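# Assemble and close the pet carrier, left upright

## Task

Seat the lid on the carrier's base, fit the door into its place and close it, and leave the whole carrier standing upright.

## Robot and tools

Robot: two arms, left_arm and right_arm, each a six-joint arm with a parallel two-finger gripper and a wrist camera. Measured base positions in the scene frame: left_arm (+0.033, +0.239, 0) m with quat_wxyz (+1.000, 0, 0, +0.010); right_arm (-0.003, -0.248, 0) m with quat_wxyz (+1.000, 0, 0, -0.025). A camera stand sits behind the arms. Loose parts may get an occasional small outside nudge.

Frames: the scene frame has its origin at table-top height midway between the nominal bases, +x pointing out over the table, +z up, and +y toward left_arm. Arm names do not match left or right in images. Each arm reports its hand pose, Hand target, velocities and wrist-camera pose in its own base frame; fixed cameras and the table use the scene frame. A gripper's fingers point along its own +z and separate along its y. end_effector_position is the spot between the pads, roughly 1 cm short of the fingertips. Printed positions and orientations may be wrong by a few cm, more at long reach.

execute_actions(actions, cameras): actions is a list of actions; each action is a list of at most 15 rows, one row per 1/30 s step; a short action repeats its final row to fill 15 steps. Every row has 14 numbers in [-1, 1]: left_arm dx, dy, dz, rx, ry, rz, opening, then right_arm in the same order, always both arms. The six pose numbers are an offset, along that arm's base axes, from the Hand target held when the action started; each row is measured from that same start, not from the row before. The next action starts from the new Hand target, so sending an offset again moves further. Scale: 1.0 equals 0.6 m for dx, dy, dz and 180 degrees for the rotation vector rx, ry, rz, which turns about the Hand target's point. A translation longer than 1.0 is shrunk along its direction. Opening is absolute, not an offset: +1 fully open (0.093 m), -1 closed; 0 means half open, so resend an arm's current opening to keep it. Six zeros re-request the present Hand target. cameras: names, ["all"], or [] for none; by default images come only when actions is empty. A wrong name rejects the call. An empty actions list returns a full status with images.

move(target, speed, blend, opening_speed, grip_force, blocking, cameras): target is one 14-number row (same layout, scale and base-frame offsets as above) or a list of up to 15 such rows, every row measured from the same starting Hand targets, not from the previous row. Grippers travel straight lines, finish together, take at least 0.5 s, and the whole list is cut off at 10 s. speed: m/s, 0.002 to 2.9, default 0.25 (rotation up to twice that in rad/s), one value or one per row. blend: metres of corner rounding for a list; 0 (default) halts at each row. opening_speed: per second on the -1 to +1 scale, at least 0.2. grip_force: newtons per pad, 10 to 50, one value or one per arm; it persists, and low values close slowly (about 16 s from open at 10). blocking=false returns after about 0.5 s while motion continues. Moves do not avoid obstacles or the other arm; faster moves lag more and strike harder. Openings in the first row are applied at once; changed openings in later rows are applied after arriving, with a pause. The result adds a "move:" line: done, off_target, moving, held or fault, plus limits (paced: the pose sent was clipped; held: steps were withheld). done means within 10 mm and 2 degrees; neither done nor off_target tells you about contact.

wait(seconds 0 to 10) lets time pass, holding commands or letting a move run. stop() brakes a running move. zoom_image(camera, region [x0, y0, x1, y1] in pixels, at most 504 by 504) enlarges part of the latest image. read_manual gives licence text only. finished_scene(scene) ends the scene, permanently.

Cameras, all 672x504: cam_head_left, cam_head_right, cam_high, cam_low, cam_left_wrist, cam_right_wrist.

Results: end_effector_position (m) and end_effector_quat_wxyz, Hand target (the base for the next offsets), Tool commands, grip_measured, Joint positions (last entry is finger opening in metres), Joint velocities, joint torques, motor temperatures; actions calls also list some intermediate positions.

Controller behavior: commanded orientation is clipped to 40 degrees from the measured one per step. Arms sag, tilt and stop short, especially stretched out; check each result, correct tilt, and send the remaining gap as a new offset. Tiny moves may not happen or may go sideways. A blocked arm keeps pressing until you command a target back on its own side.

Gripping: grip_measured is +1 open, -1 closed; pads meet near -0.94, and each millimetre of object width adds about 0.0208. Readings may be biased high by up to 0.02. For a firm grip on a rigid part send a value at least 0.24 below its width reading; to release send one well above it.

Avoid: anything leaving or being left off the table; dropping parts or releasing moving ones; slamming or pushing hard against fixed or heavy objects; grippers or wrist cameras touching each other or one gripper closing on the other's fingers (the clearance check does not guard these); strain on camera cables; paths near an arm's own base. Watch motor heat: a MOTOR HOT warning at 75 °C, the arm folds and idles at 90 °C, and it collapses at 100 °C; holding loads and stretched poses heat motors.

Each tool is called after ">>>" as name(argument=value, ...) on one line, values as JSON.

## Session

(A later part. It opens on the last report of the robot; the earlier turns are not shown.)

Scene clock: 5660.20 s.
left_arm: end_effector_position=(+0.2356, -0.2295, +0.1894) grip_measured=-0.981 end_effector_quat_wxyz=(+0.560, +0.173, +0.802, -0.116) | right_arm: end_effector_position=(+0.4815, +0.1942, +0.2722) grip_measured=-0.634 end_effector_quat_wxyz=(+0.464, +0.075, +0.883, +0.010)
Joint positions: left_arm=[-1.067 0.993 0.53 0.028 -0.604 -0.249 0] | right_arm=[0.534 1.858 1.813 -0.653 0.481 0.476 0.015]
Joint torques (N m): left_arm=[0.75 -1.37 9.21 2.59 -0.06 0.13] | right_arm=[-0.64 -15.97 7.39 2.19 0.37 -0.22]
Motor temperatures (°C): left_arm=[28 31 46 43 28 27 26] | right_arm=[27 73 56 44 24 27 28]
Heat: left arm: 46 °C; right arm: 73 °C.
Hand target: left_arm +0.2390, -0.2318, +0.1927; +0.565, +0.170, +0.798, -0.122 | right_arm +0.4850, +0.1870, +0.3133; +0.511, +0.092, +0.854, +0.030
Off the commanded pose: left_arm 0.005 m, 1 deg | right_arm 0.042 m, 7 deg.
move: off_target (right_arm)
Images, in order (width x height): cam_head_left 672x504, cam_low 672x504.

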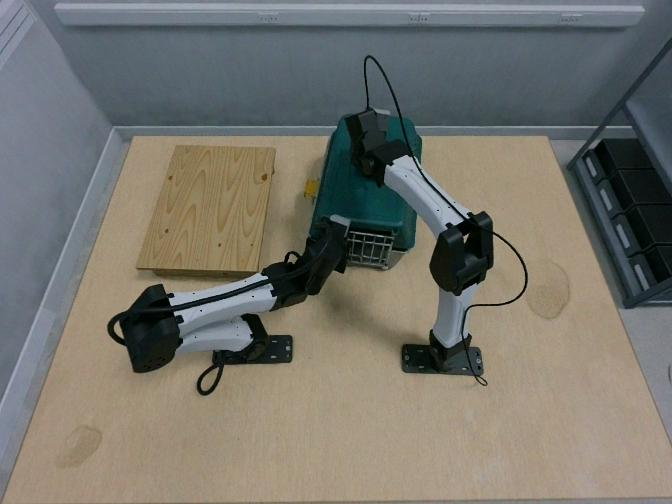

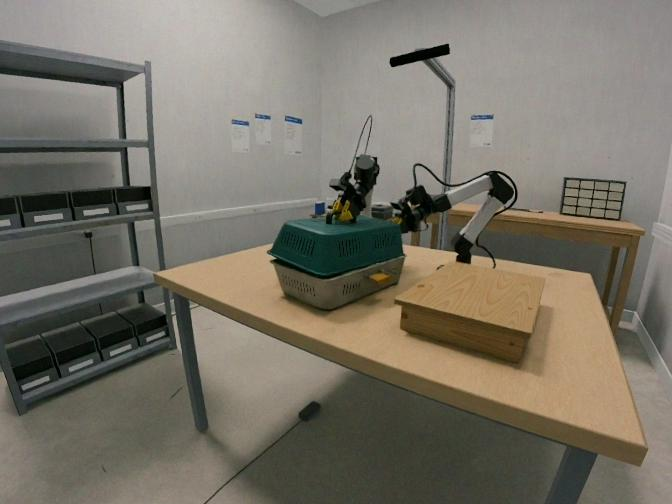

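>>> move(target=[0,0,0,0,0,0,-1,-0.010,-0.002,-0.008,0.002,-0.002,0,-1], speed=0.06, cameras=["cam_head_left","cam_left_wrist"])

>>> zoom_image(camera="cam_head_left", region=[280, 180, 440, 300])

Scene clock: 5674.47 s.
left_arm: end_effector_position=(+0.2356, -0.2295, +0.1893) grip_measured=-0.981 end_effector_quat_wxyz=(+0.560, +0.173, +0.802, -0.116) | right_arm: end_effector_position=(+0.4784, +0.1924, +0.2726) grip_measured=-0.634 end_effector_quat_wxyz=(+0.473, +0.079, +0.877, +0.017)
Joint positions: left_arm=[-1.067 0.993 0.53 0.028 -0.603 -0.249 0] | right_arm=[0.534 1.824 1.752 -0.599 0.481 0.477 0.015]
Joint torques (N m): left_arm=[0.73 -1.37 9.22 2.59 -0.06 0.13] | right_arm=[-0.29 -15.39 7.24 2.09 0.38 -0.18]
Motor temperatures (°C): left_arm=[28 30 46 44 28 27 26] | right_arm=[27 74 54 43 24 27 28]
Heat: left arm: 46 °C; right arm: 74 °C.
Hand target: left_arm +0.2390, -0.2319, +0.1927; +0.565, +0.170, +0.798, -0.122 | right_arm +0.4790, +0.1858, +0.3086; +0.514, +0.094, +0.852, +0.033
Off the commanded pose: left_arm 0.005 m, 1 deg | right_arm 0.037 m, 6 deg.
move: off_target (right_arm)
Images, in order (width x height): cam_head_left 672x504, cam_left_wrist 672x504.

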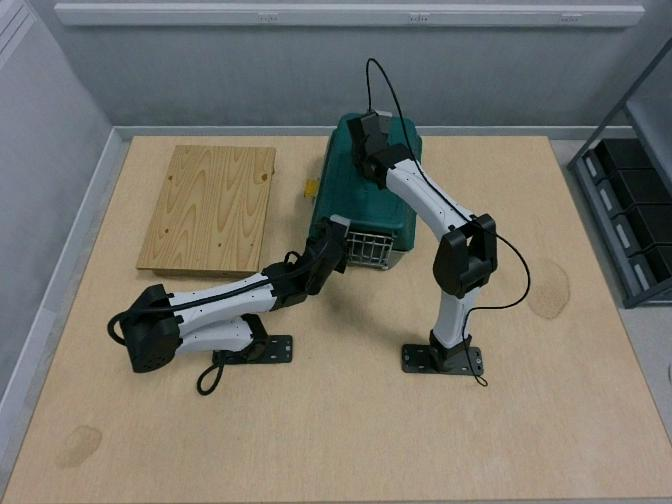

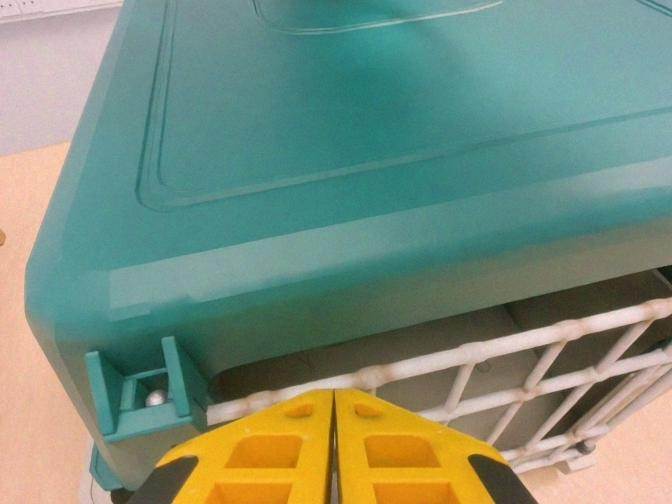

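Scaled by 3.150 from the camera's 672x504 image, which has a finer 960x720 frame.

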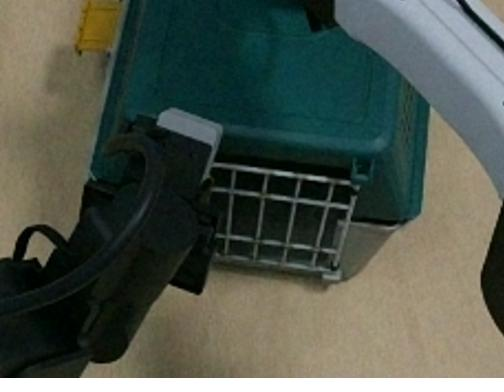

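>>> move(target=[0,0,0,0,0,0,-1,0.002,0,-0.03,0,0.004,0,-1], speed=0.06, cameras=["cam_head_left","cam_left_wrist"])

>>> zoom_image(camera="cam_head_left", region=[350, 200, 420, 280])

Scene clock: 5684.27 s.
left_arm: end_effector_position=(+0.2356, -0.2296, +0.1894) grip_measured=-0.981 end_effector_quat_wxyz=(+0.560, +0.174, +0.802, -0.116) | right_arm: end_effector_position=(+0.4779, +0.1924, +0.2718) grip_measured=-0.634 end_effector_quat_wxyz=(+0.482, +0.082, +0.872, +0.024)
Joint positions: left_arm=[-1.067 0.993 0.53 0.029 -0.603 -0.249 0] | right_arm=[0.534 1.805 1.707 -0.549 0.479 0.479 0.015]
Joint torques (N m): left_arm=[0.73 -1.37 9.22 2.59 -0.07 0.13] | right_arm=[-0.55 -13.44 6.08 2.09 0.33 -0.16]
Motor temperatures (°C): left_arm=[28 30 47 44 28 27 26] | right_arm=[27 74 54 44 24 27 28]
Heat: left arm: 47 °C; right arm: 74 °C.
Hand target: left_arm +0.2390, -0.2319, +0.1928; +0.565, +0.170, +0.798, -0.122 | right_arm +0.4803, +0.1858, +0.2905; +0.508, +0.094, +0.855, +0.032
Off the commanded pose: left_arm 0.005 m, 1 deg | right_arm 0.020 m, 4 deg.
move: off_target (right_arm)
Images, in order (width x height): cam_head_left 672x504, cam_left_wrist 672x504.

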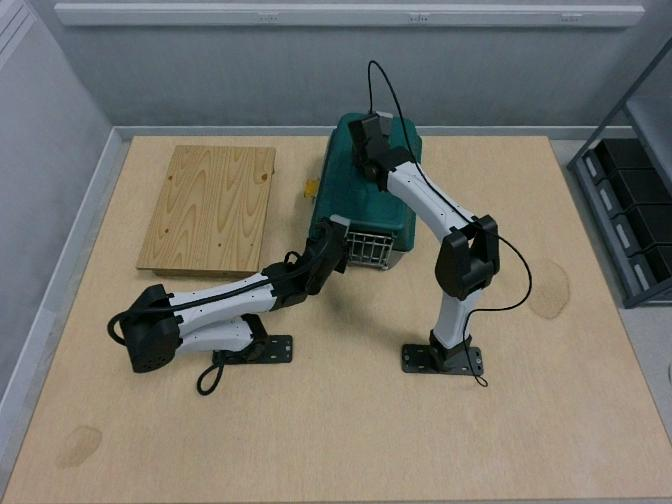

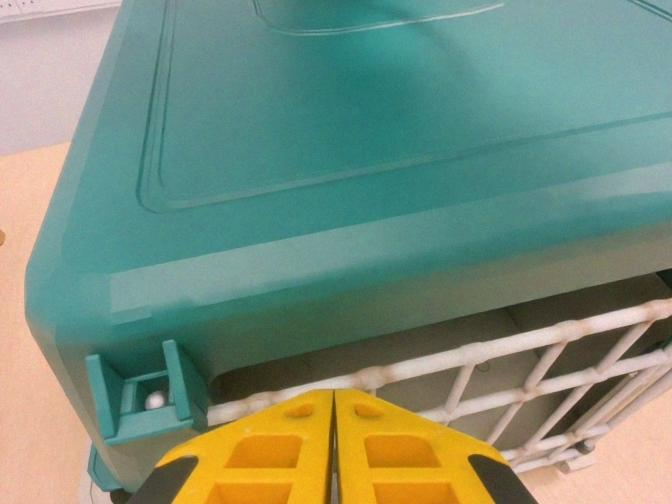

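Scaled by 6.300 from the camera's 672x504 image, which has a finer 960x720 frame.

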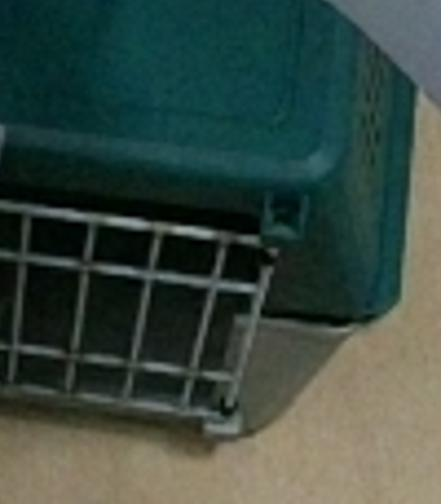

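>>> move(target=[0,0,0,0,0,0,-1,0.002,-0.002,-0.025,0,0.012,0,-1], speed=0.06, cameras=["cam_low","cam_left_wrist"])

>>> zoom_image(camera="cam_low", region=[260, 190, 430, 310])

Scene clock: 5698.30 s.
left_arm: end_effector_position=(+0.2356, -0.2296, +0.1894) grip_measured=-0.981 end_effector_quat_wxyz=(+0.560, +0.174, +0.802, -0.116) | right_arm: end_effector_position=(+0.4782, +0.1922, +0.2707) grip_measured=-0.634 end_effector_quat_wxyz=(+0.481, +0.083, +0.873, +0.027)
Joint positions: left_arm=[-1.067 0.993 0.53 0.029 -0.603 -0.249 0] | right_arm=[0.531 1.805 1.705 -0.547 0.472 0.482 0.015]
Joint torques (N m): left_arm=[0.75 -1.37 9.21 2.59 -0.07 0.13] | right_arm=[-1.05 -12.04 5.49 1.97 0.24 -0.07]
Motor temperatures (°C): left_arm=[28 30 47 45 28 27 26] | right_arm=[27 79 53 44 24 27 28]
Heat: left arm: 47 °C; right arm: 79 °C. Fold the right arm in close to its base, or ease its load, before you think long.
Hand target: left_arm +0.2390, -0.2319, +0.1928; +0.565, +0.170, +0.798, -0.122 | right_arm +0.4815, +0.1845, +0.2754; +0.492, +0.094, +0.865, +0.031
Off the commanded pose: left_arm 0.005 m, 1 deg | right_arm 0.010 m, 2 deg.
MOTOR HOT: joint 2 (shoulder) of the right arm reports 79 °C; the controller's stop level is 90 °C. To cool a motor, set the load down, stop pushing, or move to a pose that needs little force.
move: done
Images, in order (width x height): cam_low 672x504, cam_left_wrist 672x504.

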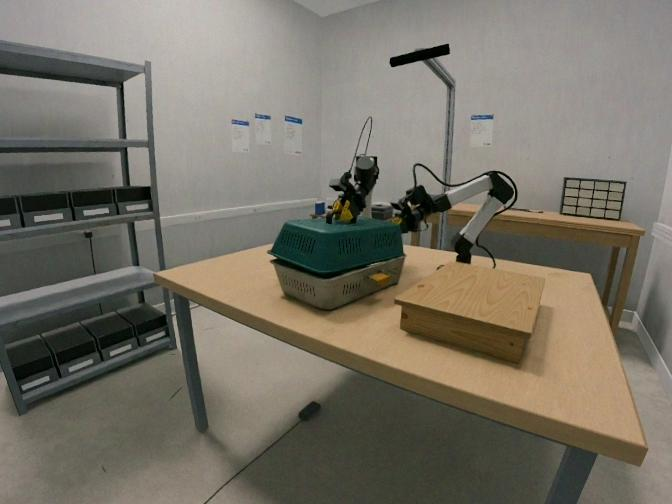

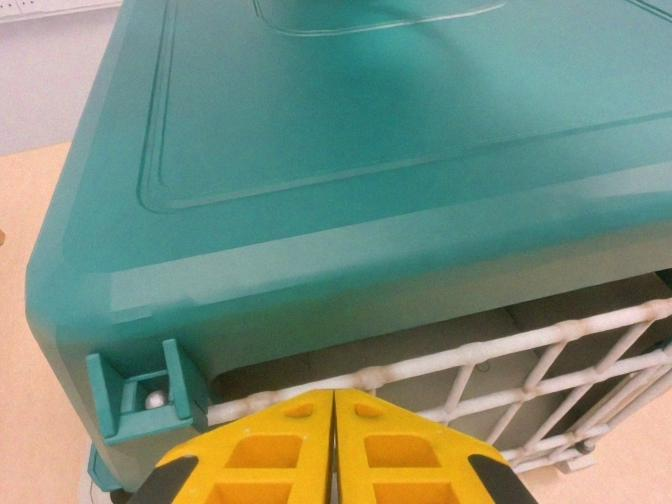

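Scaled by 2.965 from the camera's 672x504 image, which has a finer 960x720 frame.

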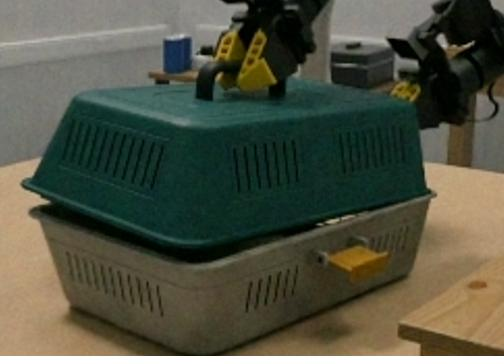

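>>> move(target=[0,0,0,0,0,0,-1,0,-0.002,-0.05,0.012,0.02,0,-1], speed=0.08, cameras=["cam_low","cam_head_left"])

>>> zoom_image(camera="cam_low", region=[260, 190, 430, 310])

>>> zoom_image(camera="cam_head_left", region=[350, 200, 420, 280])

Scene clock: 5707.97 s.
left_arm: end_effector_position=(+0.2355, -0.2302, +0.1899) grip_measured=-0.981 end_effector_quat_wxyz=(+0.560, +0.174, +0.801, -0.118) | right_arm: end_effector_position=(+0.4786, +0.1920, +0.2692) grip_measured=-0.634 end_effector_quat_wxyz=(+0.480, +0.091, +0.871, +0.048)
Joint positions: left_arm=[-1.067 0.993 0.53 0.032 -0.6 -0.249 0] | right_arm=[0.52 1.79 1.675 -0.515 0.437 0.504 0.015]
Joint torques (N m): left_arm=[0.75 -1.36 9.22 2.56 -0.09 0.13] | right_arm=[-1.54 -9.54 3.62 1.77 0.08 0.17]
Motor temperatures (°C): left_arm=[28 30 47 45 28 27 26] | right_arm=[27 79 52 44 24 27 28]
Heat: left arm: 47 °C; right arm: 79 °C. Fold the right arm in close to its base, or ease its load, before you think long.
Hand target: left_arm +0.2390, -0.2319, +0.1928; +0.565, +0.170, +0.798, -0.122 | right_arm +0.4814, +0.1835, +0.2456; +0.463, +0.105, +0.879, +0.044
Off the commanded pose: left_arm 0.005 m, 1 deg | right_arm 0.026 m, 3 deg.
MOTOR HOT: still on. Joint 2 (shoulder) of the right arm reports 79 °C.
move: off_target (right_arm)
Images, in order (width x height): cam_head_left 672x504, cam_low 672x504.

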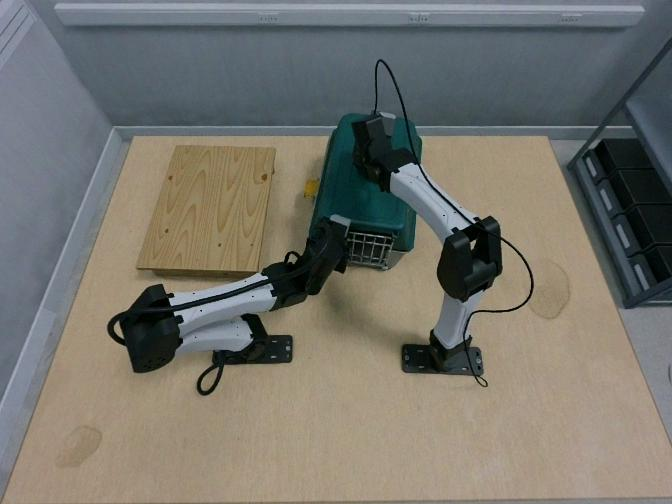

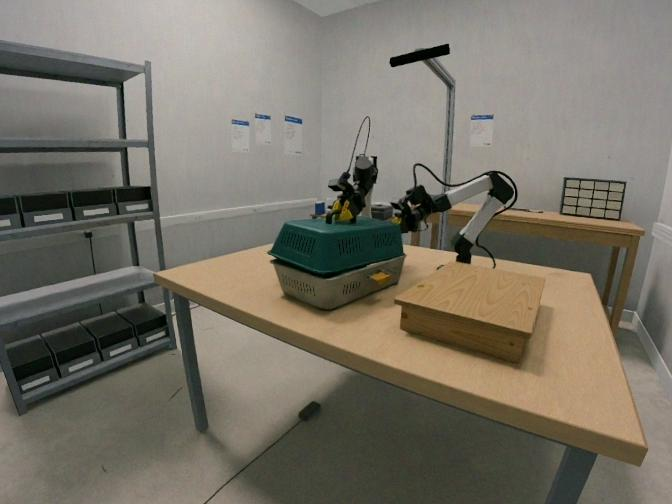

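Scaled by 2.965 from the camera's 672x504 image, which has a finer 960x720 frame.

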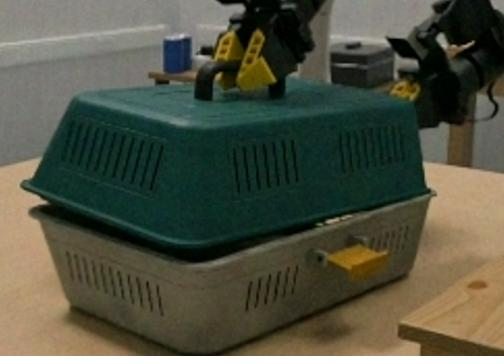

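Scaled by 6.300 from the camera's 672x504 image, which has a finer 960x720 frame.

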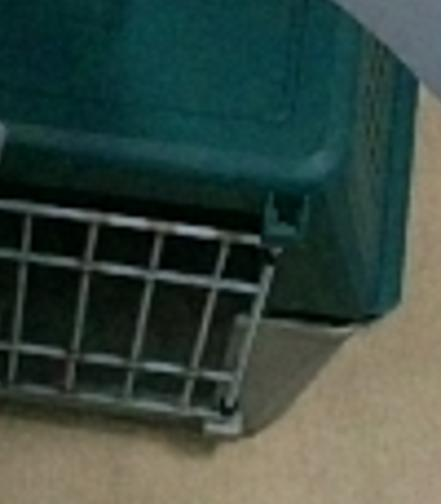

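>>> move(target=[[0,0,0,0,0,0,-1,0,0.012,0.095,0,-0.028,0,-1],[0,0,0,0,0,0,-1,0,0.030,0.095,0,-0.028,0,-1]], speed=0.1, cameras=["cam_low","cam_left_wrist","cam_head_left"])

>>> zoom_image(camera="cam_head_left", region=[350, 200, 420, 280])

Scene clock: 5740.47 s.
left_arm: end_effector_position=(+0.2353, -0.2307, +0.1899) grip_measured=-0.981 end_effector_quat_wxyz=(+0.560, +0.174, +0.801, -0.119) | right_arm: end_effector_position=(+0.4770, +0.1962, +0.2746) grip_measured=-0.634 end_effector_quat_wxyz=(+0.470, +0.085, +0.878, +0.034)
Joint positions: left_arm=[-1.067 0.993 0.53 0.032 -0.598 -0.249 0] | right_arm=[0.535 1.821 1.759 -0.606 0.458 0.504 0.015]
Joint torques (N m): left_arm=[0.75 -1.36 9.22 2.55 -0.12 0.13] | right_arm=[1.35 -11.43 10.89 1.83 0.47 0.1]
Motor temperatures (°C): left_arm=[28 30 47 45 28 27 26] | right_arm=[27 68 50 41 24 27 28]
Heat: left arm: 47 °C; right arm: 68 °C.
Hand target: left_arm +0.2390, -0.2319, +0.1928; +0.565, +0.170, +0.798, -0.122 | right_arm +0.4815, +0.2014, +0.3024; +0.501, +0.103, +0.858, +0.049
Off the commanded pose: left_arm 0.005 m, 1 deg | right_arm 0.029 m, 5 deg.
MOTOR HOT: cleared for the motors of the right arm.
move: off_target (right_arm)
Images, in order (width x height): cam_head_left 672x504, cam_low 672x504, cam_left_wrist 672x504.

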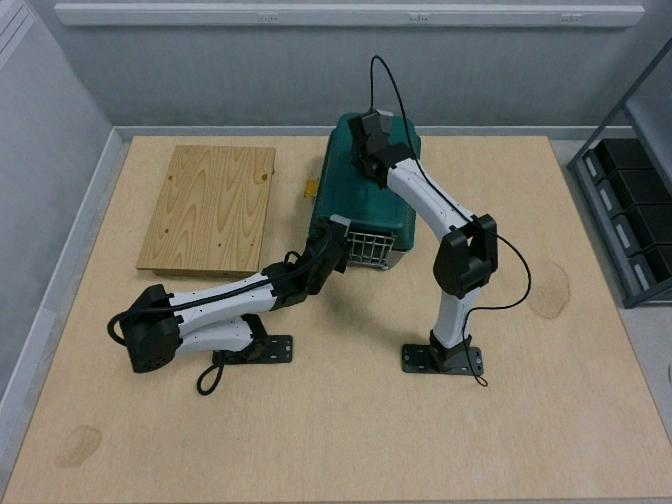

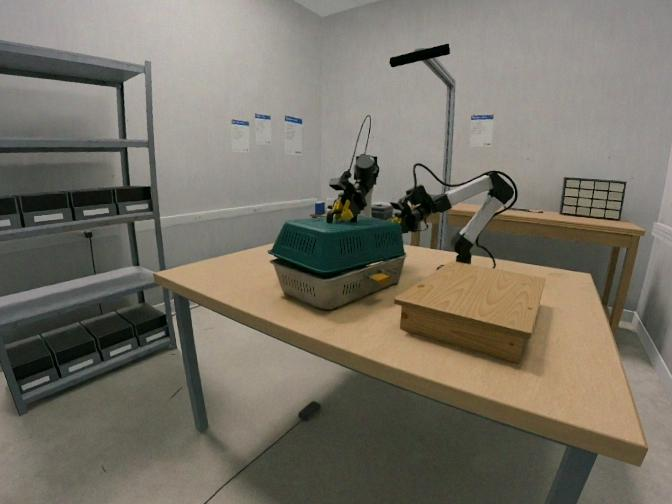

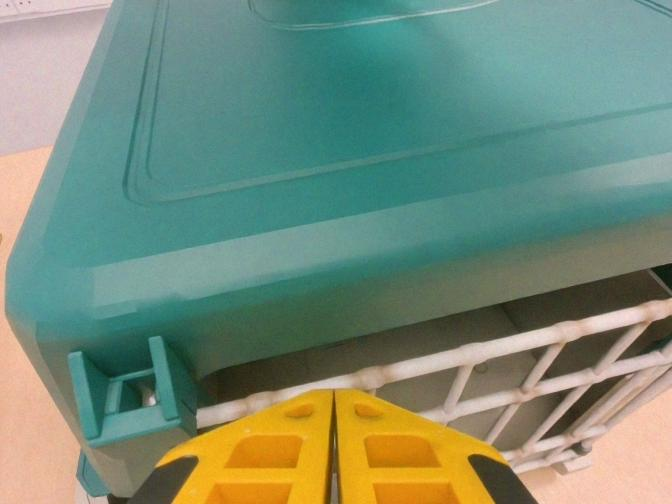

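Scaled by 6.300 from the camera's 672x504 image, which has a finer 960x720 frame.

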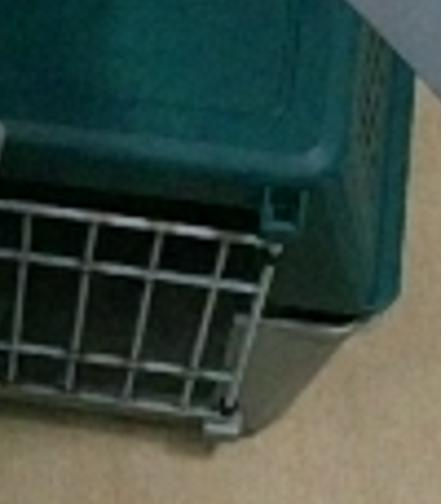

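>>> move(target=[-0.007,0,0,0,0,0,-1,-0.006,-0.036,0,0,-0.002,-0.002,-1], speed=0.1, cameras=["cam_left_wrist","cam_head_left"])

>>> zoom_image(camera="cam_head_left", region=[350, 200, 420, 280])

Scene clock: 5787.33 s.
left_arm: end_effector_position=(+0.2351, -0.2306, +0.1898) grip_measured=-0.981 end_effector_quat_wxyz=(+0.560, +0.174, +0.801, -0.119) | right_arm: end_effector_position=(+0.4790, +0.1903, +0.2688) grip_measured=-0.634 end_effector_quat_wxyz=(+0.470, +0.089, +0.877, +0.033)
Joint positions: left_arm=[-1.069 0.993 0.53 0.031 -0.6 -0.249 0] | right_arm=[0.521 1.813 1.726 -0.578 0.451 0.501 0.015]
Joint torques (N m): left_arm=[-1.06 -2.26 8.92 2.41 -0.3 0.04] | right_arm=[-0.87 -15.62 7.16 1.93 0.31 -0.14]
Motor temperatures (°C): left_arm=[28 30 47 45 28 27 26] | right_arm=[27 73 62 39 24 27 28]
Heat: left arm: 47 °C; right arm: 73 °C.
Hand target: left_arm +0.2347, -0.2319, +0.1927; +0.565, +0.170, +0.798, -0.122 | right_arm +0.4779, +0.1797, +0.3024; +0.504, +0.105, +0.856, +0.047
Off the commanded pose: left_arm 0.003 m, 1 deg | right_arm 0.035 m, 5 deg.
move: off_target (right_arm)
Images, in order (width x height): cam_head_left 672x504, cam_left_wrist 672x504.

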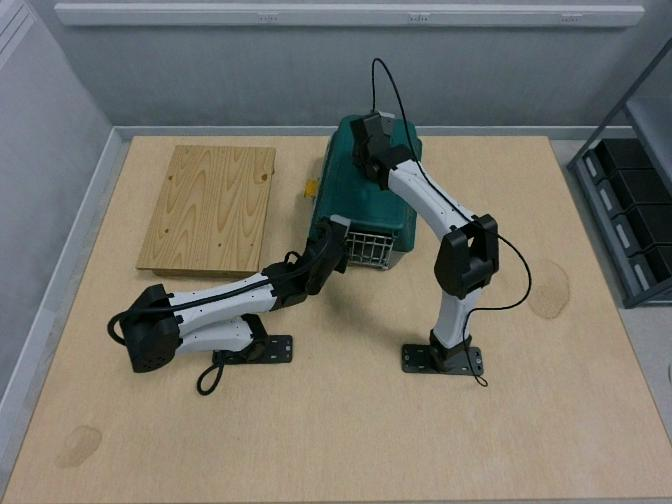

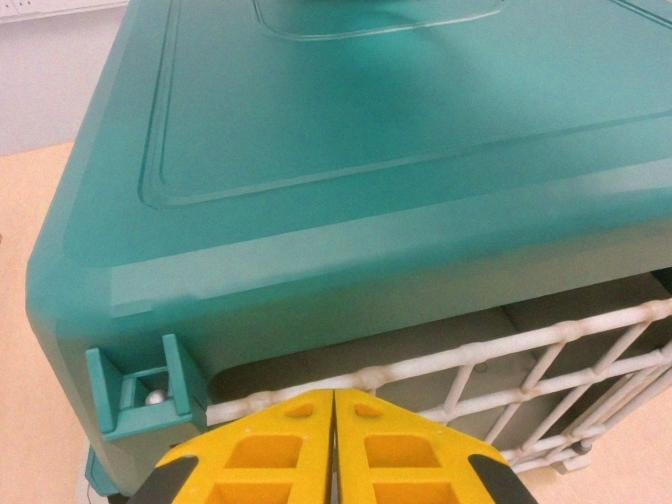

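Scaled by 6.300 from the camera's 672x504 image, which has a finer 960x720 frame.

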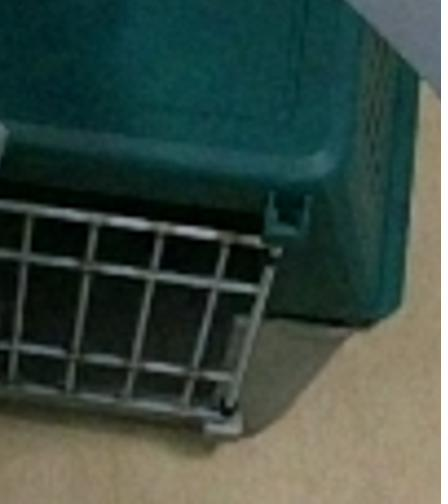

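>>> move(target=[[-0.04,0,0,0,0,0,-1,0,0,0.0,0,0,0,-1],[-0.04,-0.075,0,0,0,0,-1,0,0,0,0,0,0,-1],[-0.003,-0.075,0,0,0,0,-1,0,0,0,0,0,0,-1]], speed=0.15, blend=[0.01,0.01,0], cameras=["cam_left_wrist","cam_head_left"])

>>> zoom_image(camera="cam_head_left", region=[350, 200, 420, 280])

Scene clock: 5824.50 s.
left_arm: end_effector_position=(+0.2274, -0.2672, +0.1758) grip_measured=-0.981 end_effector_quat_wxyz=(+0.553, +0.182, +0.807, -0.102) | right_arm: end_effector_position=(+0.4790, +0.1903, +0.2688) grip_measured=-0.634 end_effector_quat_wxyz=(+0.470, +0.089, +0.877, +0.033)
Joint positions: left_arm=[-1.186 1.18 0.601 0.071 -0.715 -0.311 0] | right_arm=[0.521 1.813 1.726 -0.578 0.451 0.501 0.015]
Joint torques (N m): left_arm=[0.58 -2.77 12.36 2.5 -0.09 0.11] | right_arm=[-0.88 -15.62 7.15 1.93 0.32 -0.14]
Motor temperatures (°C): left_arm=[28 30 47 46 28 27 26] | right_arm=[27 75 58 42 24 27 28]
Heat: left arm: 47 °C; right arm: 75 °C. Fold the right arm in close to its base, or ease its load, before you think long.
Hand target: left_arm +0.2330, -0.2769, +0.1929; +0.565, +0.170, +0.798, -0.122 | right_arm +0.4779, +0.1798, +0.3024; +0.504, +0.105, +0.856, +0.047
Off the commanded pose: left_arm 0.020 m, 3 deg | right_arm 0.035 m, 5 deg.
MOTOR HOT: joint 2 (shoulder) of the right arm reports 75 °C; the controller's stop level is 90 °C. To cool a motor, set the load down, stop pushing, or move to a pose that needs little force.
move: off_target (left_arm, right_arm)
Images, in order (width x height): cam_head_left 672x504, cam_left_wrist 672x504.

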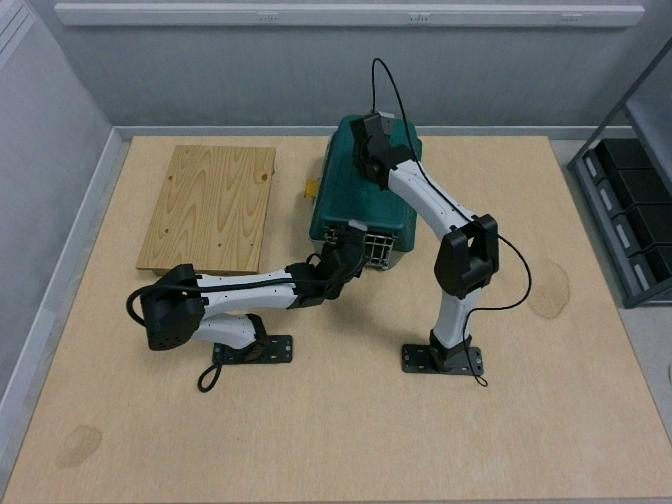

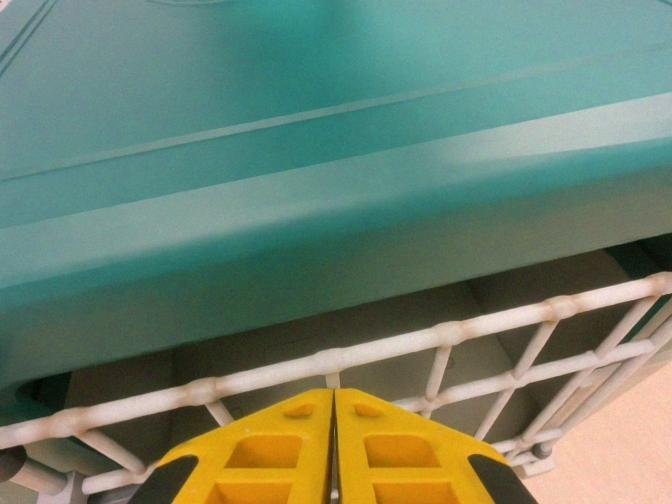

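Scaled by 6.300 from the camera's 672x504 image, which has a finer 960x720 frame.

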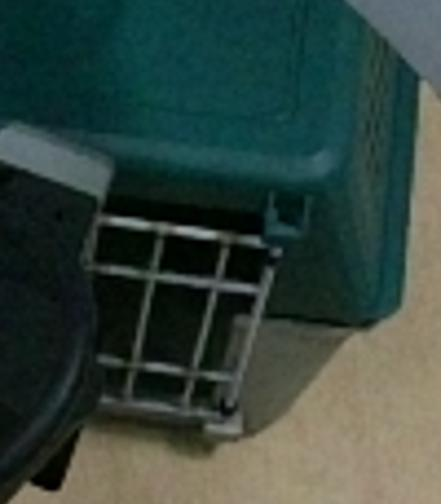

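>>> move(target=[0.016,0,0.012,0,0,0,-1,0,0,0,0,0,0,-1], speed=0.15, cameras=["cam_head_left"])

>>> zoom_image(camera="cam_head_left", region=[290, 200, 420, 290])

Scene clock: 5835.60 s.
left_arm: end_effector_position=(+0.2314, -0.2677, +0.1767) grip_measured=-0.981 end_effector_quat_wxyz=(+0.545, +0.192, +0.810, -0.102) | right_arm: end_effector_position=(+0.4809, +0.1887, +0.2703) grip_measured=-0.634 end_effector_quat_wxyz=(+0.473, +0.091, +0.876, +0.034)
Joint positions: left_arm=[-1.159 1.18 0.618 0.048 -0.673 -0.291 0] | right_arm=[0.516 1.813 1.726 -0.57 0.451 0.498 0.015]
Joint torques (N m): left_arm=[1.57 -2.55 13.46 2.7 -0.18 0.14] | right_arm=[-0.5 -15.57 7.2 1.86 0.31 -0.11]
Motor temperatures (°C): left_arm=[28 30 47 47 28 27 26] | right_arm=[27 76 58 42 24 27 28]
Heat: left arm: 47 °C; right arm: 76 °C. Fold the right arm in close to its base, or ease its load, before you think long.
Hand target: left_arm +0.2425, -0.2770, +0.2001; +0.565, +0.170, +0.798, -0.122 | right_arm +0.4779, +0.1798, +0.3025; +0.504, +0.105, +0.856, +0.047
Off the commanded pose: left_arm 0.028 m, 4 deg | right_arm 0.033 m, 5 deg.
MOTOR HOT: still on. Joint 2 (shoulder) of the right arm reports 76 °C.
move: off_target (left_arm, right_arm)
Images, in order (width x height): cam_head_left 672x504.

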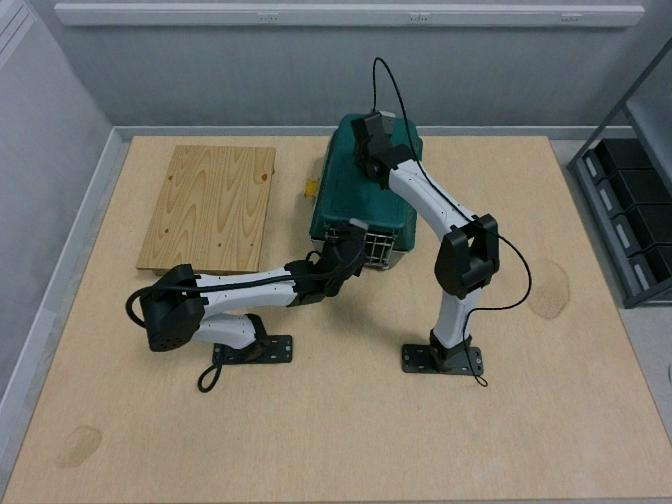

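Scaled by 3.877 from the camera's 672x504 image, which has a finer 960x720 frame.

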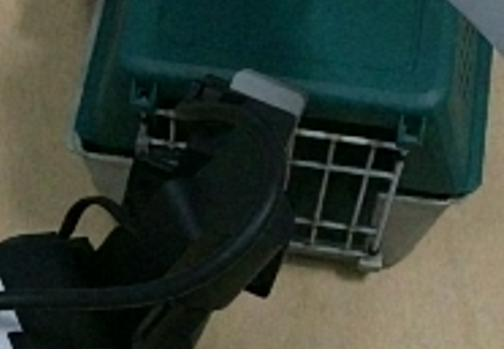

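>>> move(target=[-0.004,0,0,0,0,0,-1,0.002,0,0.05,0,-0.006,0,-1], speed=0.1, cameras=["cam_head_left"])

>>> zoom_image(camera="cam_head_left", region=[290, 200, 420, 290])

Scene clock: 5856.43 s.
left_arm: end_effector_position=(+0.2315, -0.2683, +0.1777) grip_measured=-0.981 end_effector_quat_wxyz=(+0.545, +0.192, +0.809, -0.103) | right_arm: end_effector_position=(+0.4766, +0.1864, +0.2892) grip_measured=-0.634 end_effector_quat_wxyz=(+0.470, +0.088, +0.877, +0.032)
Joint positions: left_arm=[-1.159 1.18 0.621 0.047 -0.671 -0.291 0] | right_arm=[0.516 1.813 1.807 -0.658 0.449 0.495 0.015]
Joint torques (N m): left_arm=[0.66 -2.76 13.11 2.59 -0.3 0.08] | right_arm=[-0.38 -14.11 10.76 1.85 0.38 -0.15]
Motor temperatures (°C): left_arm=[28 30 49 48 28 27 26] | right_arm=[27 78 57 41 24 27 28]
Heat: left arm: 49 °C; right arm: 78 °C. Fold the right arm in close to its base, or ease its load, before you think long.
Hand target: left_arm +0.2401, -0.2769, +0.2000; +0.565, +0.170, +0.798, -0.122 | right_arm +0.4790, +0.1799, +0.3325; +0.512, +0.105, +0.851, +0.048
Off the commanded pose: left_arm 0.026 m, 4 deg | right_arm 0.044 m, 6 deg.
MOTOR HOT: still on. Joint 2 (shoulder) of the right arm reports 78 °C.
move: off_target (left_arm, right_arm)
Images, in order (width x height): cam_head_left 672x504.

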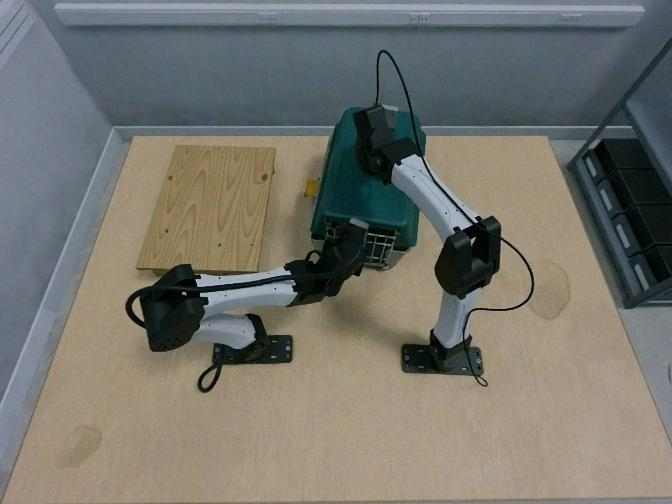

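Scaled by 3.877 from the camera's 672x504 image, which has a finer 960x720 frame.

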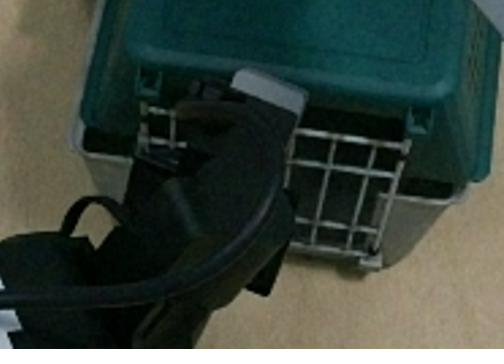

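>>> move(target=[[0,0,0,0,0,0,-1,0.010,0,0,0,0,-0.009,-1],[-0.002,0,0,0,0,0,-1,0.010,0,-0.048,0,0.002,-0.009,-1]], speed=0.1, blend=[0.003,0], cameras=["cam_head_left"])

>>> zoom_image(camera="cam_head_left", region=[290, 200, 420, 290])

Scene clock: 5885.73 s.
left_arm: end_effector_position=(+0.2316, -0.2679, +0.1775) grip_measured=-0.981 end_effector_quat_wxyz=(+0.545, +0.192, +0.809, -0.102) | right_arm: end_effector_position=(+0.4803, +0.1855, +0.2791) grip_measured=-0.634 end_effector_quat_wxyz=(+0.476, +0.096, +0.874, +0.029)
Joint positions: left_arm=[-1.159 1.18 0.621 0.046 -0.673 -0.291 0] | right_arm=[0.515 1.813 1.758 -0.601 0.463 0.503 0.015]
Joint torques (N m): left_arm=[0.21 -2.92 13.04 2.57 -0.33 0.05] | right_arm=[-0.28 -13.14 7.17 2.15 0.45 -0.01]
Motor temperatures (°C): left_arm=[28 30 50 48 28 27 26] | right_arm=[27 77 57 40 24 27 28]
Heat: left arm: 50 °C; right arm: 77 °C. Fold the right arm in close to its base, or ease its load, before you think long.
Hand target: left_arm +0.2389, -0.2769, +0.2000; +0.565, +0.170, +0.798, -0.122 | right_arm +0.4850, +0.1799, +0.3037; +0.510, +0.117, +0.851, +0.041
Off the commanded pose: left_arm 0.025 m, 4 deg | right_arm 0.026 m, 5 deg.
MOTOR HOT: still on. Joint 2 (shoulder) of the right arm reports 77 °C.
move: off_target (left_arm, right_arm)
Images, in order (width x height): cam_head_left 672x504.

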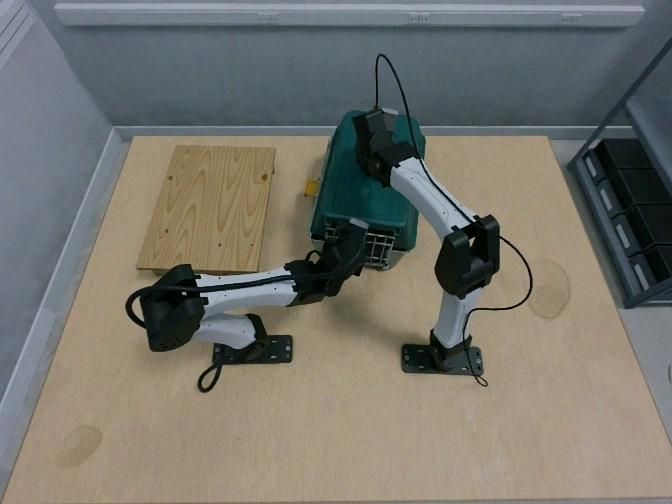

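Scaled by 3.877 from the camera's 672x504 image, which has a finer 960x720 frame.

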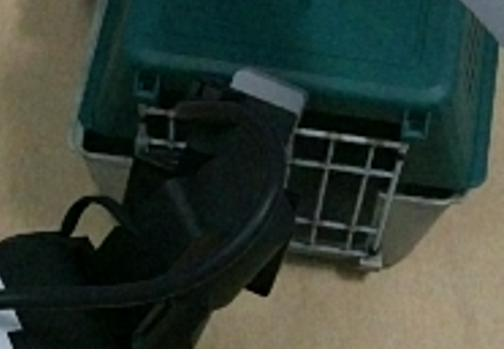

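>>> move(target=[0,0,0,0,0,0,-1,-0.002,0.004,-0.055,0.004,0.010,-0.005,-1], speed=0.06, cameras=["cam_head_left","cam_low"])

>>> zoom_image(camera="cam_head_left", region=[290, 200, 420, 290])

>>> zoom_image(camera="cam_low", region=[260, 210, 430, 310])

Scene clock: 5900.20 s.
left_arm: end_effector_position=(+0.2316, -0.2673, +0.1770) grip_measured=-0.981 end_effector_quat_wxyz=(+0.545, +0.192, +0.810, -0.100) | right_arm: end_effector_position=(+0.4803, +0.1875, +0.2730) grip_measured=-0.634 end_effector_quat_wxyz=(+0.482, +0.101, +0.869, +0.043)
Joint positions: left_arm=[-1.159 1.18 0.621 0.042 -0.675 -0.291 0] | right_arm=[0.515 1.795 1.694 -0.531 0.452 0.515 0.015]
Joint torques (N m): left_arm=[0.2 -2.97 13.03 2.61 -0.31 0.05] | right_arm=[0.21 -10.88 4.6 2.1 0.55 0.25]
Motor temperatures (°C): left_arm=[28 30 51 48 28 27 26] | right_arm=[27 76 57 42 24 27 28]
Heat: left arm: 51 °C; right arm: 76 °C. Fold the right arm in close to its base, or ease its load, before you think long.
Hand target: left_arm +0.2389, -0.2769, +0.2000; +0.565, +0.170, +0.798, -0.122 | right_arm +0.4838, +0.1823, +0.2708; +0.496, +0.127, +0.858, +0.040
Off the commanded pose: left_arm 0.026 m, 4 deg | right_arm 0.007 m, 4 deg.
MOTOR HOT: still on. Joint 2 (shoulder) of the right arm reports 76 °C.
move: off_target (left_arm, right_arm)
Images, in order (width x height): cam_head_left 672x504, cam_low 672x504.

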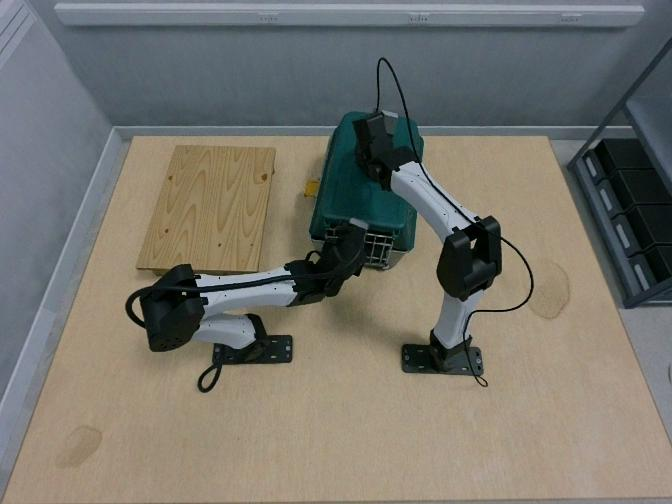

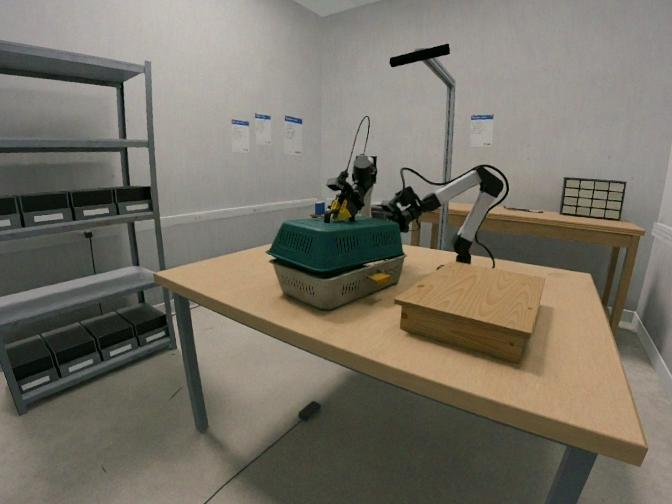

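Scaled by 3.877 from the camera's 672x504 image, which has a finer 960x720 frame.

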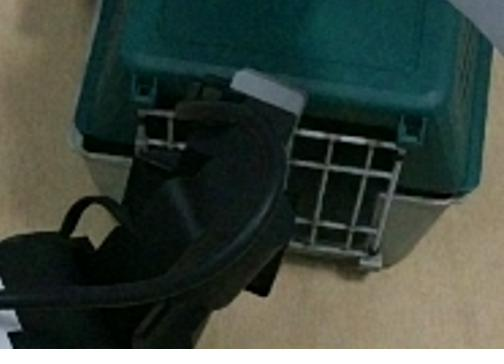

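Scaled by 2.965 from the camera's 672x504 image, which has a finer 960x720 frame.

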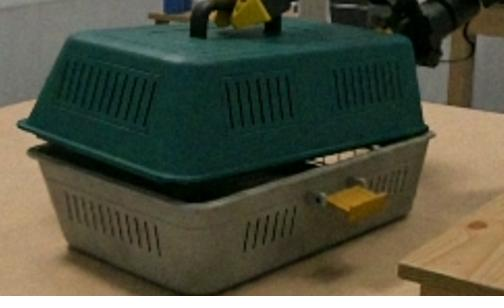

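>>> move(target=[0,0,0,0,0,0,-1,0.005,0.004,-0.012,-0.002,0.035,0,-1], speed=0.06, cameras=["cam_head_left","cam_low"])

>>> zoom_image(camera="cam_head_left", region=[290, 200, 420, 290])

>>> zoom_image(camera="cam_low", region=[260, 210, 430, 310])

Scene clock: 5913.87 s.
left_arm: end_effector_position=(+0.2317, -0.2673, +0.1770) grip_measured=-0.981 end_effector_quat_wxyz=(+0.545, +0.192, +0.810, -0.100) | right_arm: end_effector_position=(+0.4818, +0.1900, +0.2658) grip_measured=-0.634 end_effector_quat_wxyz=(+0.452, +0.100, +0.886, +0.032)
Joint positions: left_arm=[-1.159 1.18 0.621 0.042 -0.675 -0.291 0] | right_arm=[0.515 1.852 1.796 -0.653 0.442 0.535 0.015]
Joint torques (N m): left_arm=[0.2 -2.97 13.03 2.6 -0.31 0.05] | right_arm=[-0.58 -9.36 9.11 1.42 0.33 0.4]
Motor temperatures (°C): left_arm=[28 30 51 47 28 27 26] | right_arm=[27 75 55 43 24 27 28]
Heat: left arm: 51 °C; right arm: 75 °C. Fold the right arm in close to its base, or ease its load, before you think long.
Hand target: left_arm +0.2389, -0.2769, +0.1999; +0.565, +0.170, +0.798, -0.122 | right_arm +0.4868, +0.1847, +0.2635; +0.448, +0.128, +0.884, +0.031
Off the commanded pose: left_arm 0.026 m, 4 deg | right_arm 0.008 m, 3 deg.
MOTOR HOT: still on. Joint 2 (shoulder) of the right arm reports 75 °C.
move: off_target (left_arm, right_arm)
Images, in order (width x height): cam_head_left 672x504, cam_low 672x504.

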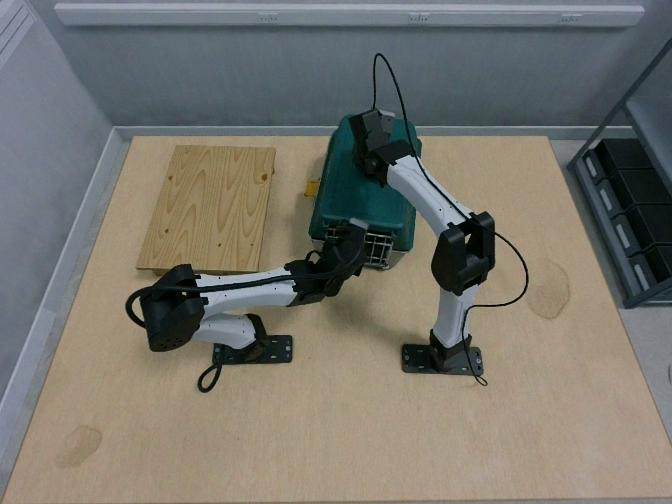

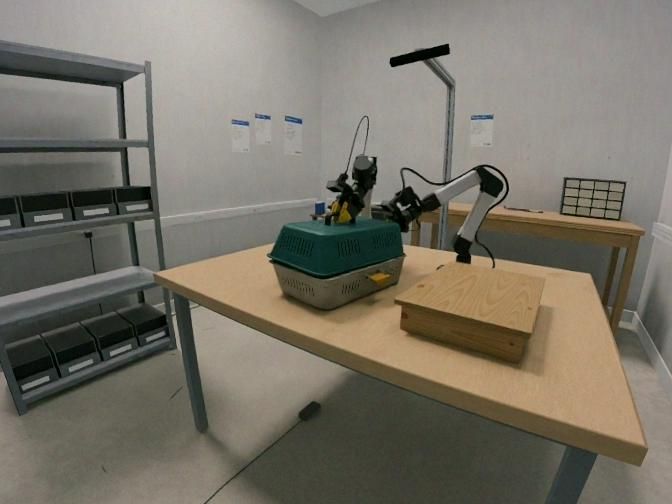

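Scaled by 3.877 from the camera's 672x504 image, which has a finer 960x720 frame.

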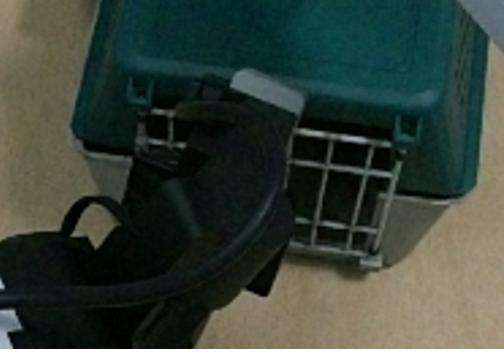

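Scaled by 2.965 from the camera's 672x504 image, which has a finer 960x720 frame.

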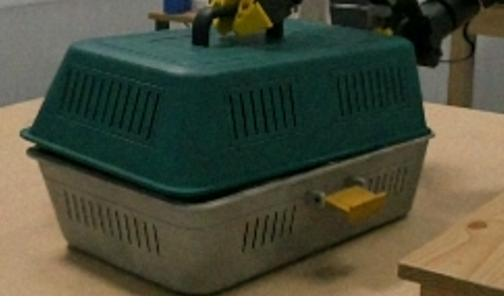

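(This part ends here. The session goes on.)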